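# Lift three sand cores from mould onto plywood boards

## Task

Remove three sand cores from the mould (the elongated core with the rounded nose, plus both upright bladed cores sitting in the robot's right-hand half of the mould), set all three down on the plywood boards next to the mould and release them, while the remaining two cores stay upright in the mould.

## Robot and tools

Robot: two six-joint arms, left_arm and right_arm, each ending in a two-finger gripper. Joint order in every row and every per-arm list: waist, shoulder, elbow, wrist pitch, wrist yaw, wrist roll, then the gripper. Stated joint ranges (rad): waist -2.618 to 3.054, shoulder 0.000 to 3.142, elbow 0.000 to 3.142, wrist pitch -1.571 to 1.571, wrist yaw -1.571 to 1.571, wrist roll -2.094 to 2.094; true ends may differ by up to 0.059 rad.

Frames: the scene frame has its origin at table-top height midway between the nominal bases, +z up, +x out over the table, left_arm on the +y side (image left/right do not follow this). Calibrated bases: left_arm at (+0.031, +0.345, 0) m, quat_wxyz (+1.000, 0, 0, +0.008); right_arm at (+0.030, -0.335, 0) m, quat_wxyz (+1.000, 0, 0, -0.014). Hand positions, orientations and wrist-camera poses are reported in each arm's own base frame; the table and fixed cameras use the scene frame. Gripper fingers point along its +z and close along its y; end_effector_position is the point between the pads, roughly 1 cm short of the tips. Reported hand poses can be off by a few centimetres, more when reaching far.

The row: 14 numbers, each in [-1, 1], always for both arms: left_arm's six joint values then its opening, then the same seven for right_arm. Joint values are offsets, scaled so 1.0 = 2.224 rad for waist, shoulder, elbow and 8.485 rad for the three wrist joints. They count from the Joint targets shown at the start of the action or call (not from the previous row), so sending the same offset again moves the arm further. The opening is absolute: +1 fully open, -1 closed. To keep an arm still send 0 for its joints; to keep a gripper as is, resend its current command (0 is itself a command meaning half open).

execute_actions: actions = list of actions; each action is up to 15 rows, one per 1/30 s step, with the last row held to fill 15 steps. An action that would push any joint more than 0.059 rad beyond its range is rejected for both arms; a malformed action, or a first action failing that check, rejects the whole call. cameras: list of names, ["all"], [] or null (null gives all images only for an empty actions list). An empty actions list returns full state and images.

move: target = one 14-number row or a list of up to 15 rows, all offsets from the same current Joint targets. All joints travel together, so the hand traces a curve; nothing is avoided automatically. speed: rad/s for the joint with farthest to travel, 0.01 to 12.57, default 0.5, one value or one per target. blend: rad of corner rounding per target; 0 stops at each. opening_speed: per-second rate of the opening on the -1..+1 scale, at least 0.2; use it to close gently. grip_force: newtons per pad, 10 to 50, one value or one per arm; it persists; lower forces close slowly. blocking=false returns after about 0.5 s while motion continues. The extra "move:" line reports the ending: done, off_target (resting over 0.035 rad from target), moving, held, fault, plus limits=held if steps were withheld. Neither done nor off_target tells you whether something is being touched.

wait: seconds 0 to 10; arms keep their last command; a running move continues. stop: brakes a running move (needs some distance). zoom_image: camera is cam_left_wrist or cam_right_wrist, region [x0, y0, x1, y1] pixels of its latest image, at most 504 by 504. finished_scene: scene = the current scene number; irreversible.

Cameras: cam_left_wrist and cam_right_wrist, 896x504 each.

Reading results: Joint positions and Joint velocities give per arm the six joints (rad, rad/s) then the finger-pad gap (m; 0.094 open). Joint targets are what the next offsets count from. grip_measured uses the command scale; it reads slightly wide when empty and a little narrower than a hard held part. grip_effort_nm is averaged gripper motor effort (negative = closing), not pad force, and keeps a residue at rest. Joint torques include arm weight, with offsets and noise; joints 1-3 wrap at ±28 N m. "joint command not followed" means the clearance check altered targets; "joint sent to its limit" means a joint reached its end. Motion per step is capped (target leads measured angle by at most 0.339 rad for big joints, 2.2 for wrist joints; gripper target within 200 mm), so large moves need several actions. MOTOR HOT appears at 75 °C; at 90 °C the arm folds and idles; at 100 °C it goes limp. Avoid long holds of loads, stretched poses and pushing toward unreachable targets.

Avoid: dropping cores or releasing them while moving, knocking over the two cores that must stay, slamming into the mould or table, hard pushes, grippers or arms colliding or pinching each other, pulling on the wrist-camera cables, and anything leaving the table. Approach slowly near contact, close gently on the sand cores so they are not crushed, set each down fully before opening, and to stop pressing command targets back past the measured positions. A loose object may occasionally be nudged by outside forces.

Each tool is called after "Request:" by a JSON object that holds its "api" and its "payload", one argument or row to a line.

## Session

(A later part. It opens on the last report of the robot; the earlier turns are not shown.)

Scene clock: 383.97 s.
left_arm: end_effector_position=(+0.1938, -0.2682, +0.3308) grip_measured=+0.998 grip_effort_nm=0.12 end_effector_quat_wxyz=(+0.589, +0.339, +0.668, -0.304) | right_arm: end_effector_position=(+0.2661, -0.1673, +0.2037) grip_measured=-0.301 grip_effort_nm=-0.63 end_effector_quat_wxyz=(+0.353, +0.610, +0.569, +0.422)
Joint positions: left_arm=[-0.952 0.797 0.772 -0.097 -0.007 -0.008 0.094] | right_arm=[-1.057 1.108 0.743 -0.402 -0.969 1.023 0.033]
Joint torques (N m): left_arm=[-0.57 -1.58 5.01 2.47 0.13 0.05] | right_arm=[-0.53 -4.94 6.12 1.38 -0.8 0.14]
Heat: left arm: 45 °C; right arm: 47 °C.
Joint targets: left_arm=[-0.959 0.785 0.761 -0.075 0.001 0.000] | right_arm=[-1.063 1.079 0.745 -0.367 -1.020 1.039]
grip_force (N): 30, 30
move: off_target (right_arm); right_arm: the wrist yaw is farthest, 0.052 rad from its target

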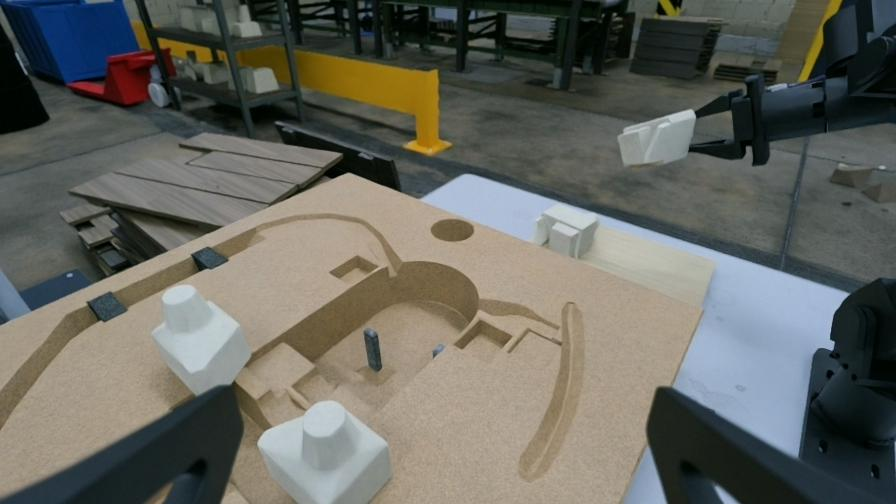

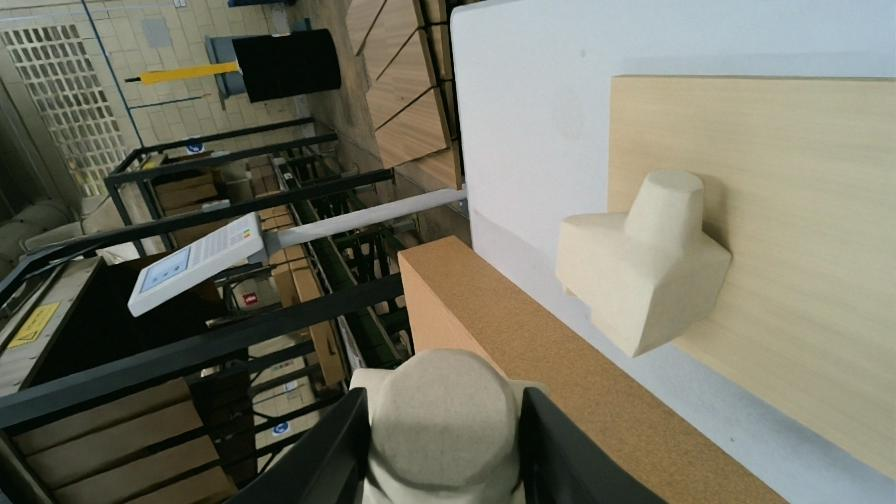

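Request:
{"api": "move", "payload": {
  "target": [0,0,0,0,0,0,1,0,0.1277,-0.1704,0.0759,0,0,-0.6],
  "cameras": ["all"],
  "speed": 0.35
}}

Request:
{"api": "zoom_image", "payload": {
  "camera": "cam_left_wrist",
  "region": [520, 140, 720, 320]
}}

Scene clock: 393.27 s.
left_arm: end_effector_position=(+0.1938, -0.2682, +0.3308) grip_measured=+0.998 grip_effort_nm=0.12 end_effector_quat_wxyz=(+0.589, +0.339, +0.668, -0.304) | right_arm: end_effector_position=(+0.2638, -0.1629, +0.0821) grip_measured=-0.301 grip_effort_nm=-0.63 end_effector_quat_wxyz=(+0.348, +0.614, +0.567, +0.425)
Joint positions: left_arm=[-0.952 0.797 0.772 -0.097 -0.007 -0.008 0.094] | right_arm=[-1.057 1.365 0.364 0.224 -0.97 1.028 0.033]
Joint torques (N m): left_arm=[-0.42 -1.59 5 2.47 0.13 0.04] | right_arm=[-0.51 -3.49 4.85 1.54 -0.79 0.09]
Heat: left arm: 45 °C; right arm: 46 °C.
Joint targets: left_arm=[-0.959 0.785 0.761 -0.075 0.001 0.000] | right_arm=[-1.063 1.363 0.366 0.277 -1.021 1.039]
grip_force (N): 30, 30
move: off_target (right_arm); right_arm: the wrist pitch is farthest, 0.053 rad from its target

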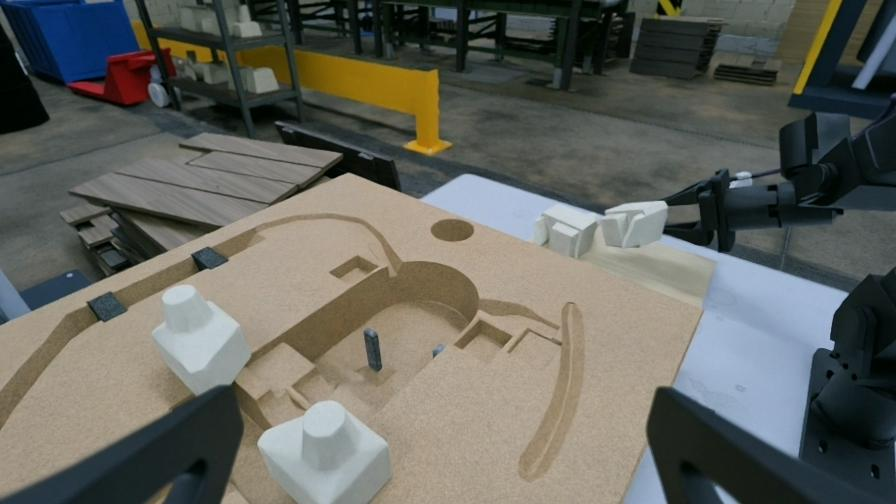

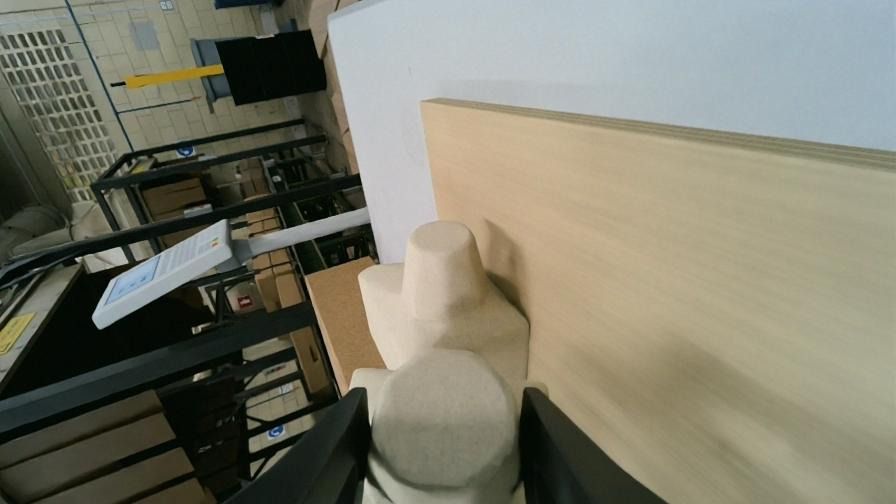

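Scaled by 2.520.

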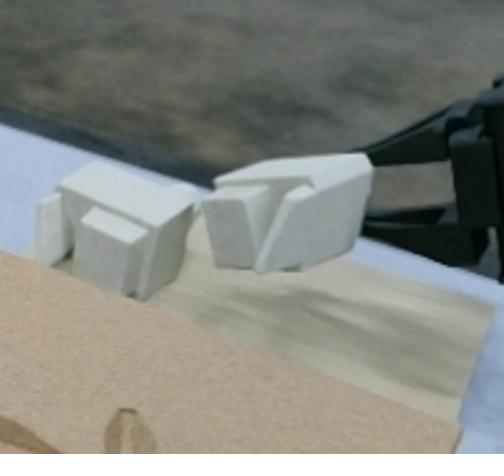

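Request:
{"api": "move", "payload": {
  "target": [0,0,0,0,0,0,1,-0.0188,0.1478,-0.0555,0.0745,-0.014,0.0189,-0.6],
  "cameras": ["all"],
  "speed": 0.15
}}

Request:
{"api": "zoom_image", "payload": {
  "camera": "cam_left_wrist",
  "region": [520, 140, 720, 320]
}}

Scene clock: 405.97 s.
left_arm: end_effector_position=(+0.1938, -0.2682, +0.3308) grip_measured=+0.998 grip_effort_nm=0.12 end_effector_quat_wxyz=(+0.589, +0.339, +0.668, -0.304) | right_arm: end_effector_position=(+0.2660, -0.1650, +0.0599) grip_measured=-0.301 grip_effort_nm=-0.63 end_effector_quat_wxyz=(+0.379, +0.584, +0.535, +0.478)
Joint positions: left_arm=[-0.952 0.797 0.772 -0.097 -0.007 -0.008 0.094] | right_arm=[-1.097 1.69 0.244 0.853 -1.096 1.191 0.033]
Joint torques (N m): left_arm=[-0.47 -1.69 4.98 2.47 0.12 0.04] | right_arm=[-0.7 -4.1 2.74 1.63 -0.7 0.06]
Heat: left arm: 46 °C; right arm: 46 °C.
Joint targets: left_arm=[-0.959 0.785 0.761 -0.075 0.001 0.000] | right_arm=[-1.105 1.691 0.242 0.909 -1.139 1.200]
grip_force (N): 30, 30
move: off_target (right_arm); right_arm: the wrist pitch is farthest, 0.056 rad from its target

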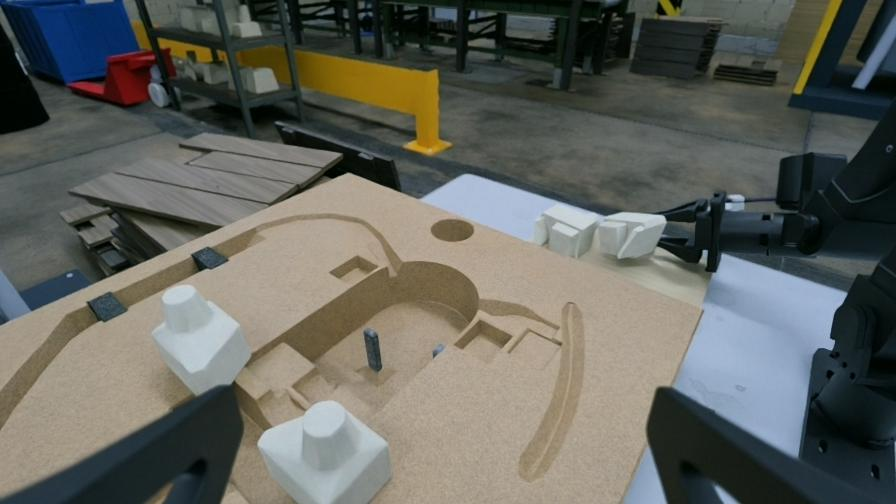

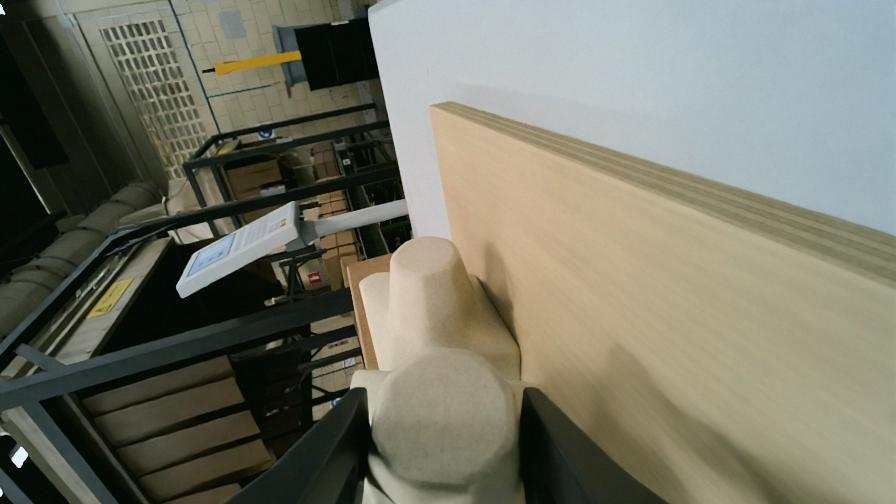

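Scaled by 2.520.

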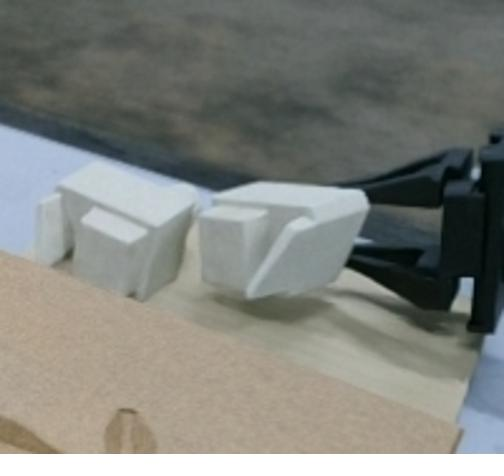

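Request:
{"api": "move", "payload": {
  "target": [0,0,0,0,0,0,1,0,0.036,-0.0027,0.0103,0,0,-0.6],
  "cameras": ["all"],
  "speed": 0.08
}}

Request:
{"api": "zoom_image", "payload": {
  "camera": "cam_left_wrist",
  "region": [520, 140, 720, 320]
}}

Scene clock: 409.57 s.
left_arm: end_effector_position=(+0.1938, -0.2682, +0.3308) grip_measured=+0.998 grip_effort_nm=0.12 end_effector_quat_wxyz=(+0.589, +0.339, +0.668, -0.304) | right_arm: end_effector_position=(+0.2664, -0.1653, +0.0505) grip_measured=-0.301 grip_effort_nm=-0.63 end_effector_quat_wxyz=(+0.380, +0.583, +0.535, +0.479)
Joint positions: left_arm=[-0.952 0.797 0.772 -0.097 -0.007 -0.008 0.094] | right_arm=[-1.097 1.769 0.239 0.94 -1.098 1.191 0.033]
Joint torques (N m): left_arm=[-0.46 -1.59 4.97 2.45 0.1 0.03] | right_arm=[-0.7 -4.25 2.26 1.64 -0.65 0.06]
Heat: left arm: 46 °C; right arm: 46 °C.
Joint targets: left_arm=[-0.959 0.785 0.761 -0.075 0.001 0.000] | right_arm=[-1.105 1.771 0.236 0.997 -1.139 1.199]
grip_force (N): 30, 30
move: off_target (right_arm); right_arm: the wrist pitch is farthest, 0.056 rad from its target

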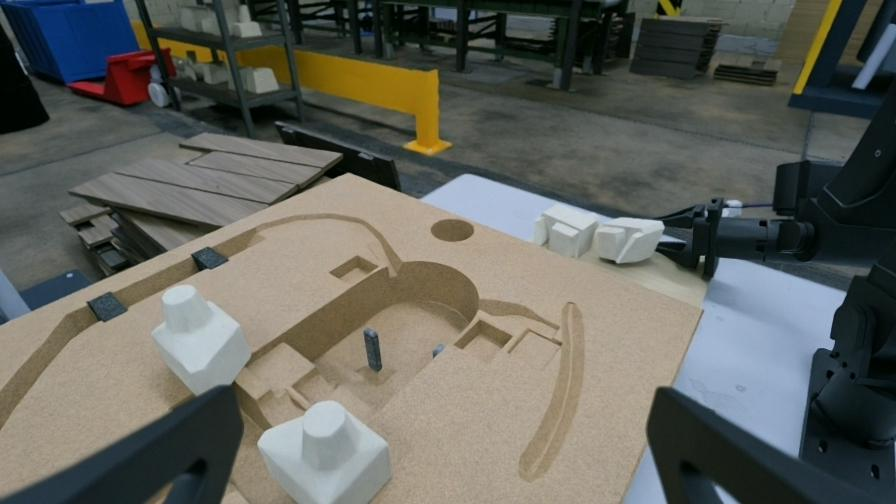

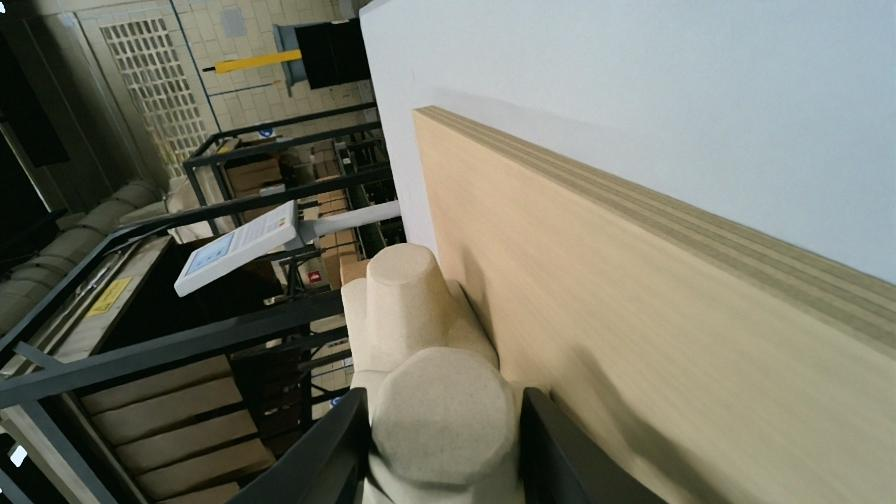

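Scaled by 2.520.

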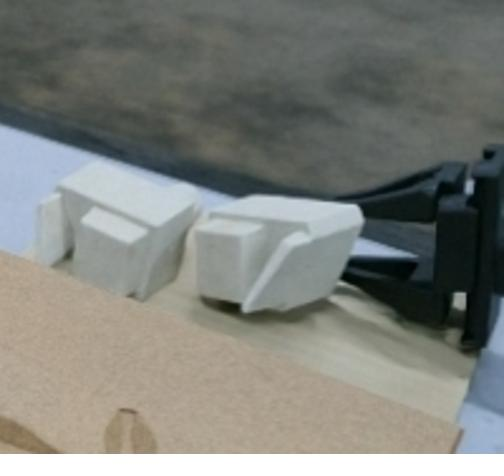

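Request:
{"api": "move", "payload": {
  "target": [
    [0,0,0,0,0,0,1,0,0.015,-0.001,0.0045,0,0,-0.6],
    [0,0,0,0,0,0,1,0,0.015,-0.001,0.0045,0,0,-0.1]
  ],
  "cameras": ["all"],
  "speed": 0.08,
  "opening_speed": 0.2
}}

Request:
{"api": "zoom_image", "payload": {
  "camera": "cam_left_wrist",
  "region": [520, 140, 720, 320]
}}

Scene clock: 416.23 s.
left_arm: end_effector_position=(+0.1938, -0.2682, +0.3308) grip_measured=+0.998 grip_effort_nm=0.11 end_effector_quat_wxyz=(+0.589, +0.339, +0.668, -0.304) | right_arm: end_effector_position=(+0.2680, -0.1641, +0.0527) grip_measured=-0.103 grip_effort_nm=0.18 end_effector_quat_wxyz=(+0.385, +0.571, +0.538, +0.487)
Joint positions: left_arm=[-0.952 0.797 0.772 -0.097 -0.007 -0.008 0.094] | right_arm=[-1.097 1.8 0.239 1.002 -1.123 1.204 0.042]
Joint torques (N m): left_arm=[-0.47 -1.58 5 2.47 0.11 0.03] | right_arm=[-0.7 -4.16 1.95 1.43 -0.41 -0.08]
Heat: left arm: 46 °C; right arm: 46 °C.
Joint targets: left_arm=[-0.959 0.785 0.761 -0.075 0.001 0.000] | right_arm=[-1.105 1.805 0.234 1.035 -1.139 1.200]
grip_force (N): 30, 30
move: done; target 2's new numbers were sent with right_arm's wrist pitch 0.048 rad from that target

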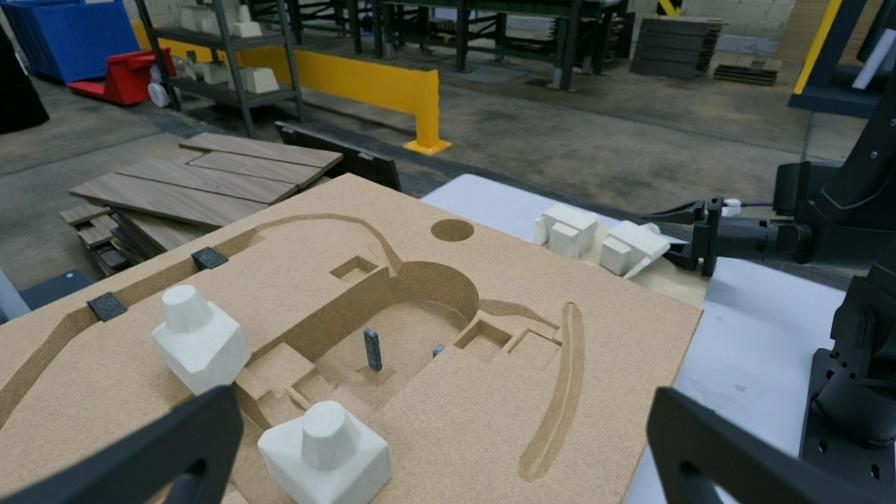

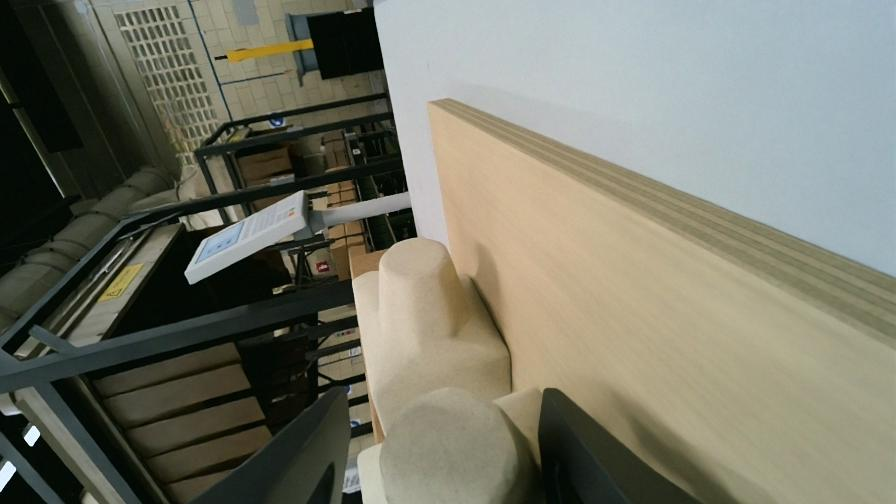

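Scaled by 2.520.

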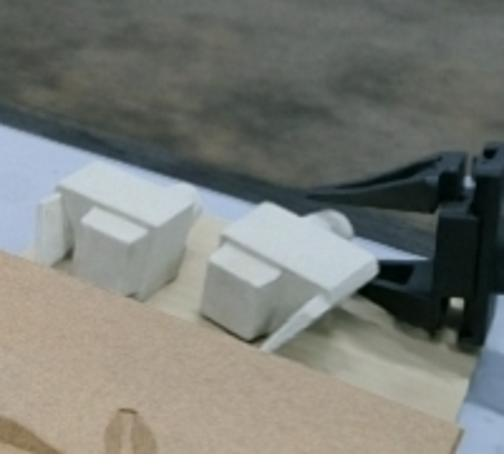

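Request:
{"api": "move", "payload": {
  "target": [0,0,0,0,0,0,1,0,0.03,-0.002,0.004,0,0,-0.05],
  "cameras": ["all"],
  "speed": 0.08,
  "opening_speed": 0.2
}}

Request:
{"api": "zoom_image", "payload": {
  "camera": "cam_left_wrist",
  "region": [520, 140, 720, 320]
}}

Scene clock: 419.67 s.
left_arm: end_effector_position=(+0.1938, -0.2682, +0.3308) grip_measured=+0.998 grip_effort_nm=0.12 end_effector_quat_wxyz=(+0.589, +0.339, +0.668, -0.304) | right_arm: end_effector_position=(+0.2689, -0.1632, +0.0503) grip_measured=-0.053 grip_effort_nm=0.18 end_effector_quat_wxyz=(+0.390, +0.560, +0.542, +0.491)
Joint positions: left_arm=[-0.952 0.797 0.772 -0.097 -0.007 -0.008 0.094] | right_arm=[-1.098 1.853 0.239 1.075 -1.141 1.204 0.044]
Joint torques (N m): left_arm=[-0.55 -1.58 4.98 2.46 0.1 0.02] | right_arm=[-0.65 -3.29 1.37 1.05 -0.23 -0.08]
Heat: left arm: 46 °C; right arm: 46 °C.
Joint targets: left_arm=[-0.959 0.785 0.761 -0.075 0.001 0.000] | right_arm=[-1.105 1.872 0.229 1.069 -1.139 1.200]
grip_force (N): 30, 30
move: done

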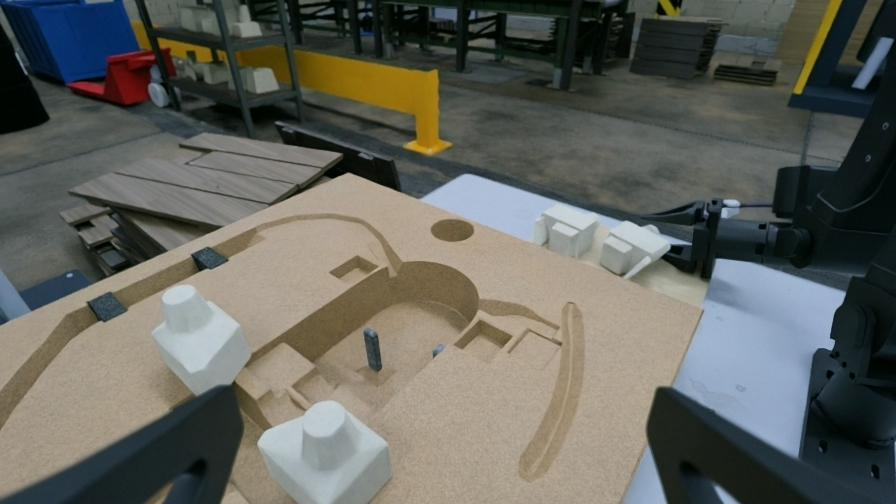

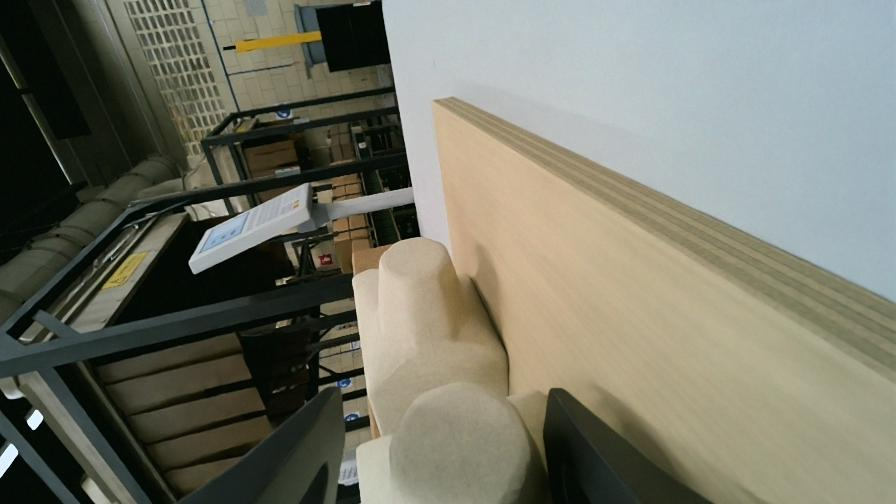

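Scaled by 2.520.

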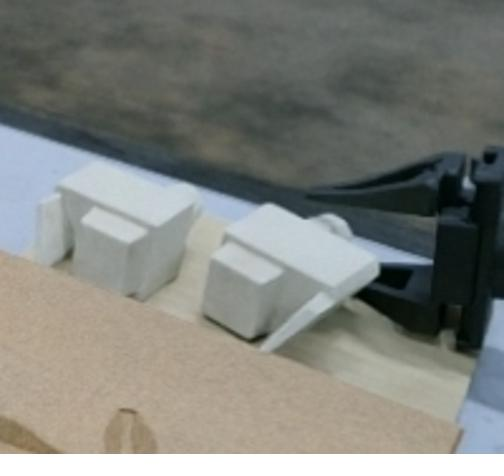

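Request:
{"api": "move", "payload": {
  "target": [0,0,0,0,0,0,1,0.018,-0.1326,0.0409,-0.0698,0.0173,-0.0189,-0.05],
  "cameras": ["all"],
  "speed": 0.12
}}

Request:
{"api": "zoom_image", "payload": {
  "camera": "cam_left_wrist",
  "region": [520, 140, 720, 320]
}}

Scene clock: 430.13 s.
left_arm: end_effector_position=(+0.1938, -0.2682, +0.3308) grip_measured=+0.998 grip_effort_nm=0.11 end_effector_quat_wxyz=(+0.589, +0.339, +0.668, -0.304) | right_arm: end_effector_position=(+0.2617, -0.1616, +0.0420) grip_measured=-0.053 grip_effort_nm=0.18 end_effector_quat_wxyz=(+0.331, +0.626, +0.551, +0.442)
Joint positions: left_arm=[-0.952 0.797 0.772 -0.097 -0.007 -0.008 0.094] | right_arm=[-1.073 1.596 0.3 0.489 -1 1.057 0.044]
Joint torques (N m): left_arm=[-0.5 -1.63 5.04 2.46 0.11 0] | right_arm=[0.7 -5.61 5.04 0.93 -0.24 -0.25]
Heat: left arm: 46 °C; right arm: 44 °C.
Joint targets: left_arm=[-0.959 0.785 0.761 -0.075 0.001 0.000] | right_arm=[-1.065 1.577 0.320 0.477 -0.992 1.039]
grip_force (N): 30, 30
move: done

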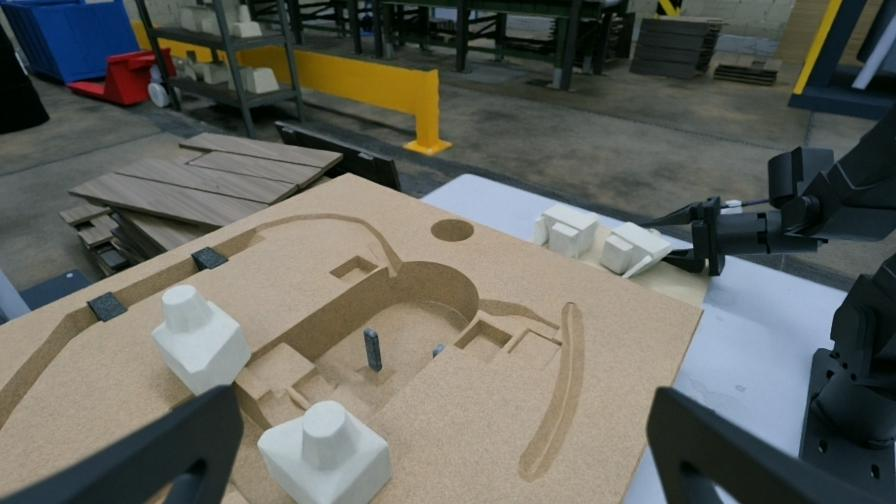

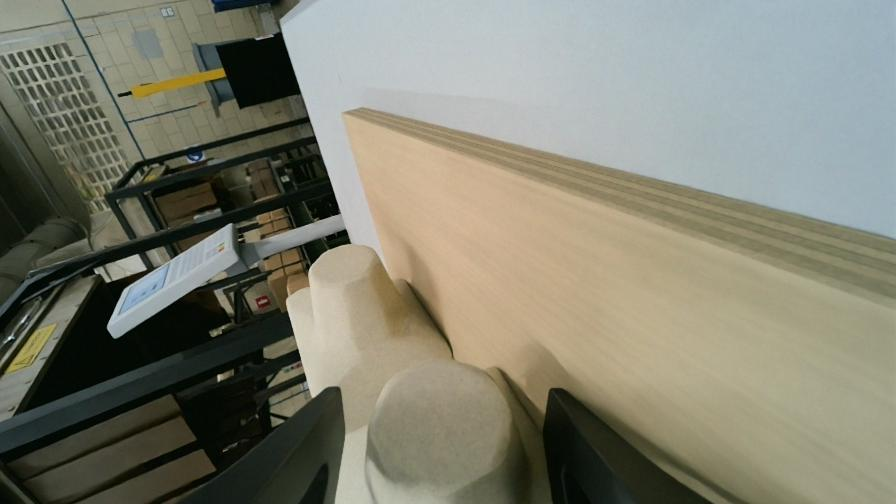

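Scaled by 2.520.

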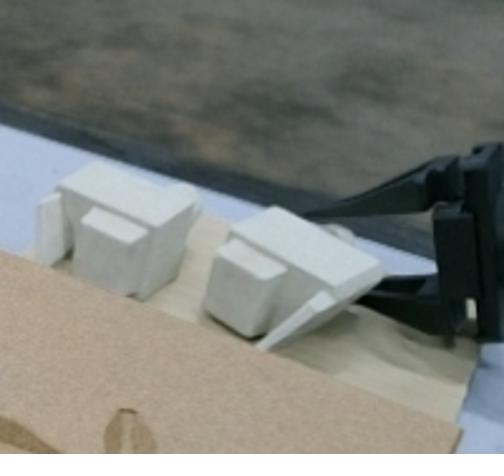

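Request:
{"api": "move", "payload": {
  "target": [0,0,0,0,0,0,1,-0.0994,-0.0163,-0.0031,-0.0293,-0.025,-0.0306,-0.05],
  "cameras": ["all"],
  "speed": 0.1
}}

Request:
{"api": "zoom_image", "payload": {
  "camera": "cam_left_wrist",
  "region": [520, 140, 720, 320]
}}

Scene clock: 439.10 s.
left_arm: end_effector_position=(+0.1938, -0.2682, +0.3308) grip_measured=+0.998 grip_effort_nm=0.12 end_effector_quat_wxyz=(+0.589, +0.339, +0.668, -0.304) | right_arm: end_effector_position=(+0.2247, -0.1630, +0.0498) grip_measured=-0.053 grip_effort_nm=0.18 end_effector_quat_wxyz=(+0.345, +0.612, +0.535, +0.470)
Joint positions: left_arm=[-0.952 0.797 0.772 -0.097 -0.007 -0.008 0.094] | right_arm=[-1.278 1.56 0.301 0.234 -1.186 0.798 0.044]
Joint torques (N m): left_arm=[-0.47 -1.55 4.97 2.46 0.08 0.01] | right_arm=[-0.65 -5.29 4.44 0.72 -0.58 -0.25]
Heat: left arm: 47 °C; right arm: 44 °C.
Joint targets: left_arm=[-0.959 0.785 0.761 -0.075 0.001 0.000] | right_arm=[-1.286 1.540 0.314 0.228 -1.205 0.780]
grip_force (N): 30, 30
move: done

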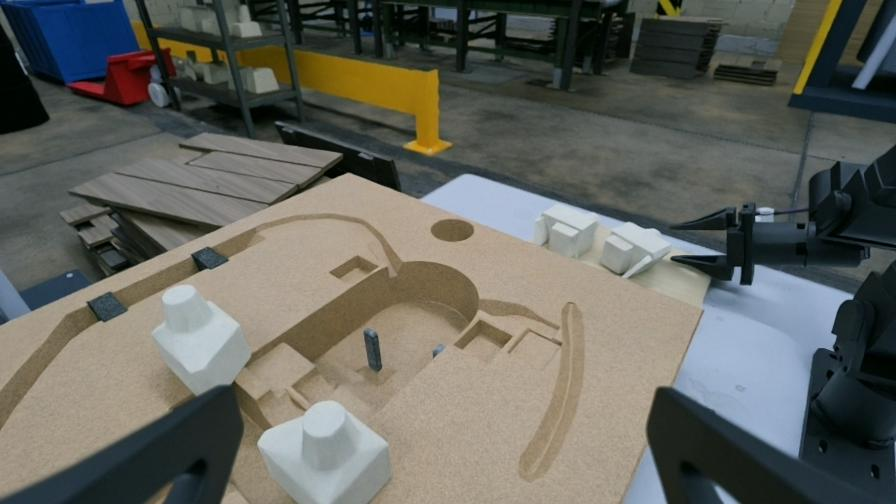

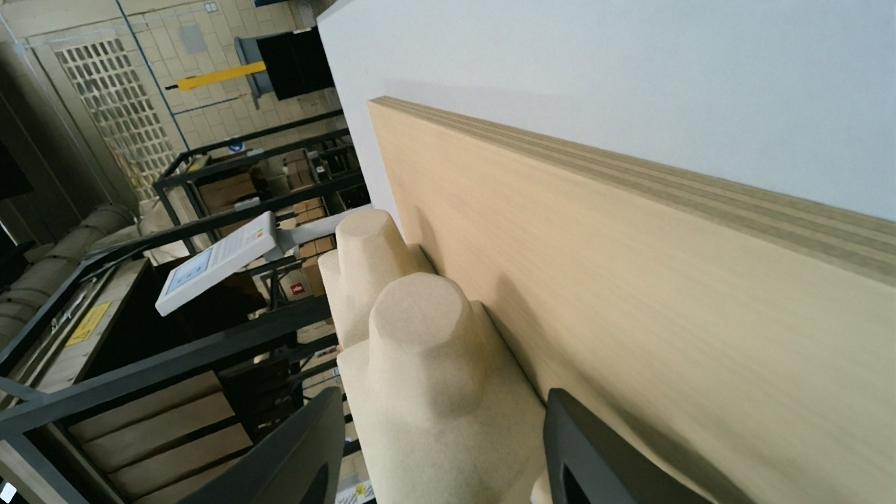

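Scaled by 2.520.

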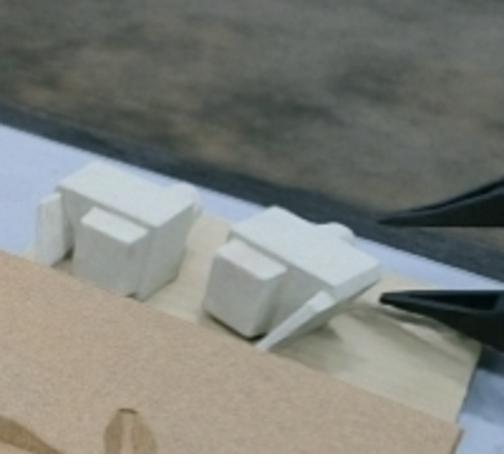

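Request:
{"api": "move", "payload": {
  "target": [0,0,0,0,0,0,1,-0.05,-0.12,0.05,-0.02,0,0,-0.05],
  "cameras": ["all"],
  "speed": 0.4
}}

Scene clock: 444.07 s.
left_arm: end_effector_position=(+0.1938, -0.2682, +0.3308) grip_measured=+0.998 grip_effort_nm=0.11 end_effector_quat_wxyz=(+0.589, +0.339, +0.668, -0.304) | right_arm: end_effector_position=(+0.2089, -0.2071, +0.1193) grip_measured=-0.053 grip_effort_nm=0.18 end_effector_quat_wxyz=(+0.442, +0.591, +0.536, +0.410)
Joint positions: left_arm=[-0.952 0.797 0.772 -0.097 -0.007 -0.008 0.094] | right_arm=[-1.391 1.288 0.401 0.065 -1.189 0.796 0.044]
Joint torques (N m): left_arm=[-0.46 -1.57 4.92 2.5 0.11 0.03] | right_arm=[-0.57 -4.11 6.84 0.84 -0.5 -0.22]
Heat: left arm: 47 °C; right arm: 43 °C.
Joint targets: left_arm=[-0.959 0.785 0.761 -0.075 0.001 0.000] | right_arm=[-1.397 1.274 0.425 0.058 -1.205 0.780]
grip_force (N): 30, 30
move: done

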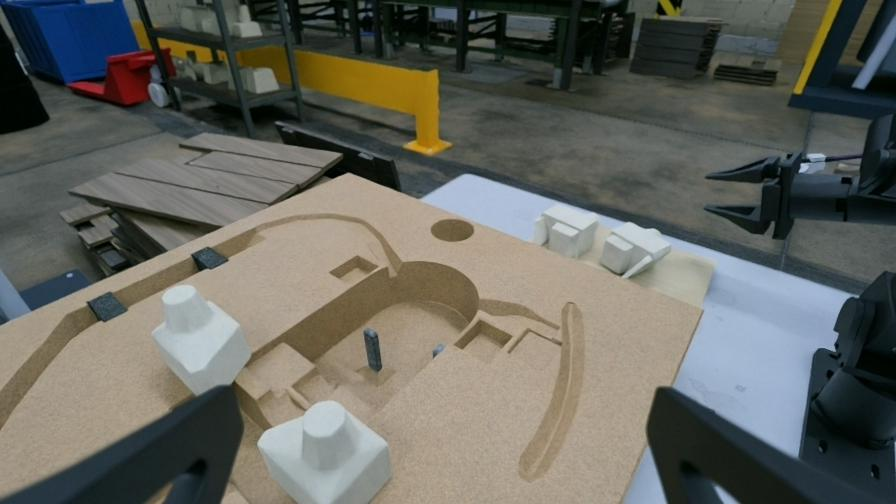

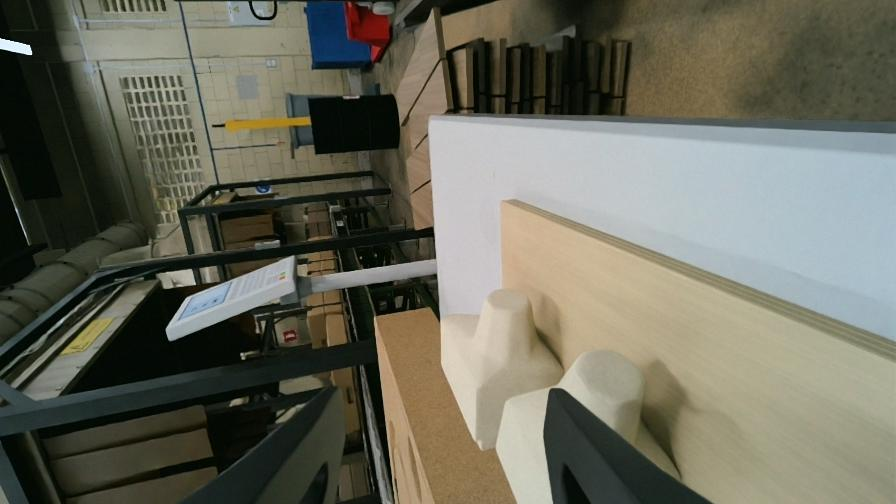

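Request:
{"api": "finished_scene", "payload": {
  "scene": 2
}}

The scene is finished: the task was done.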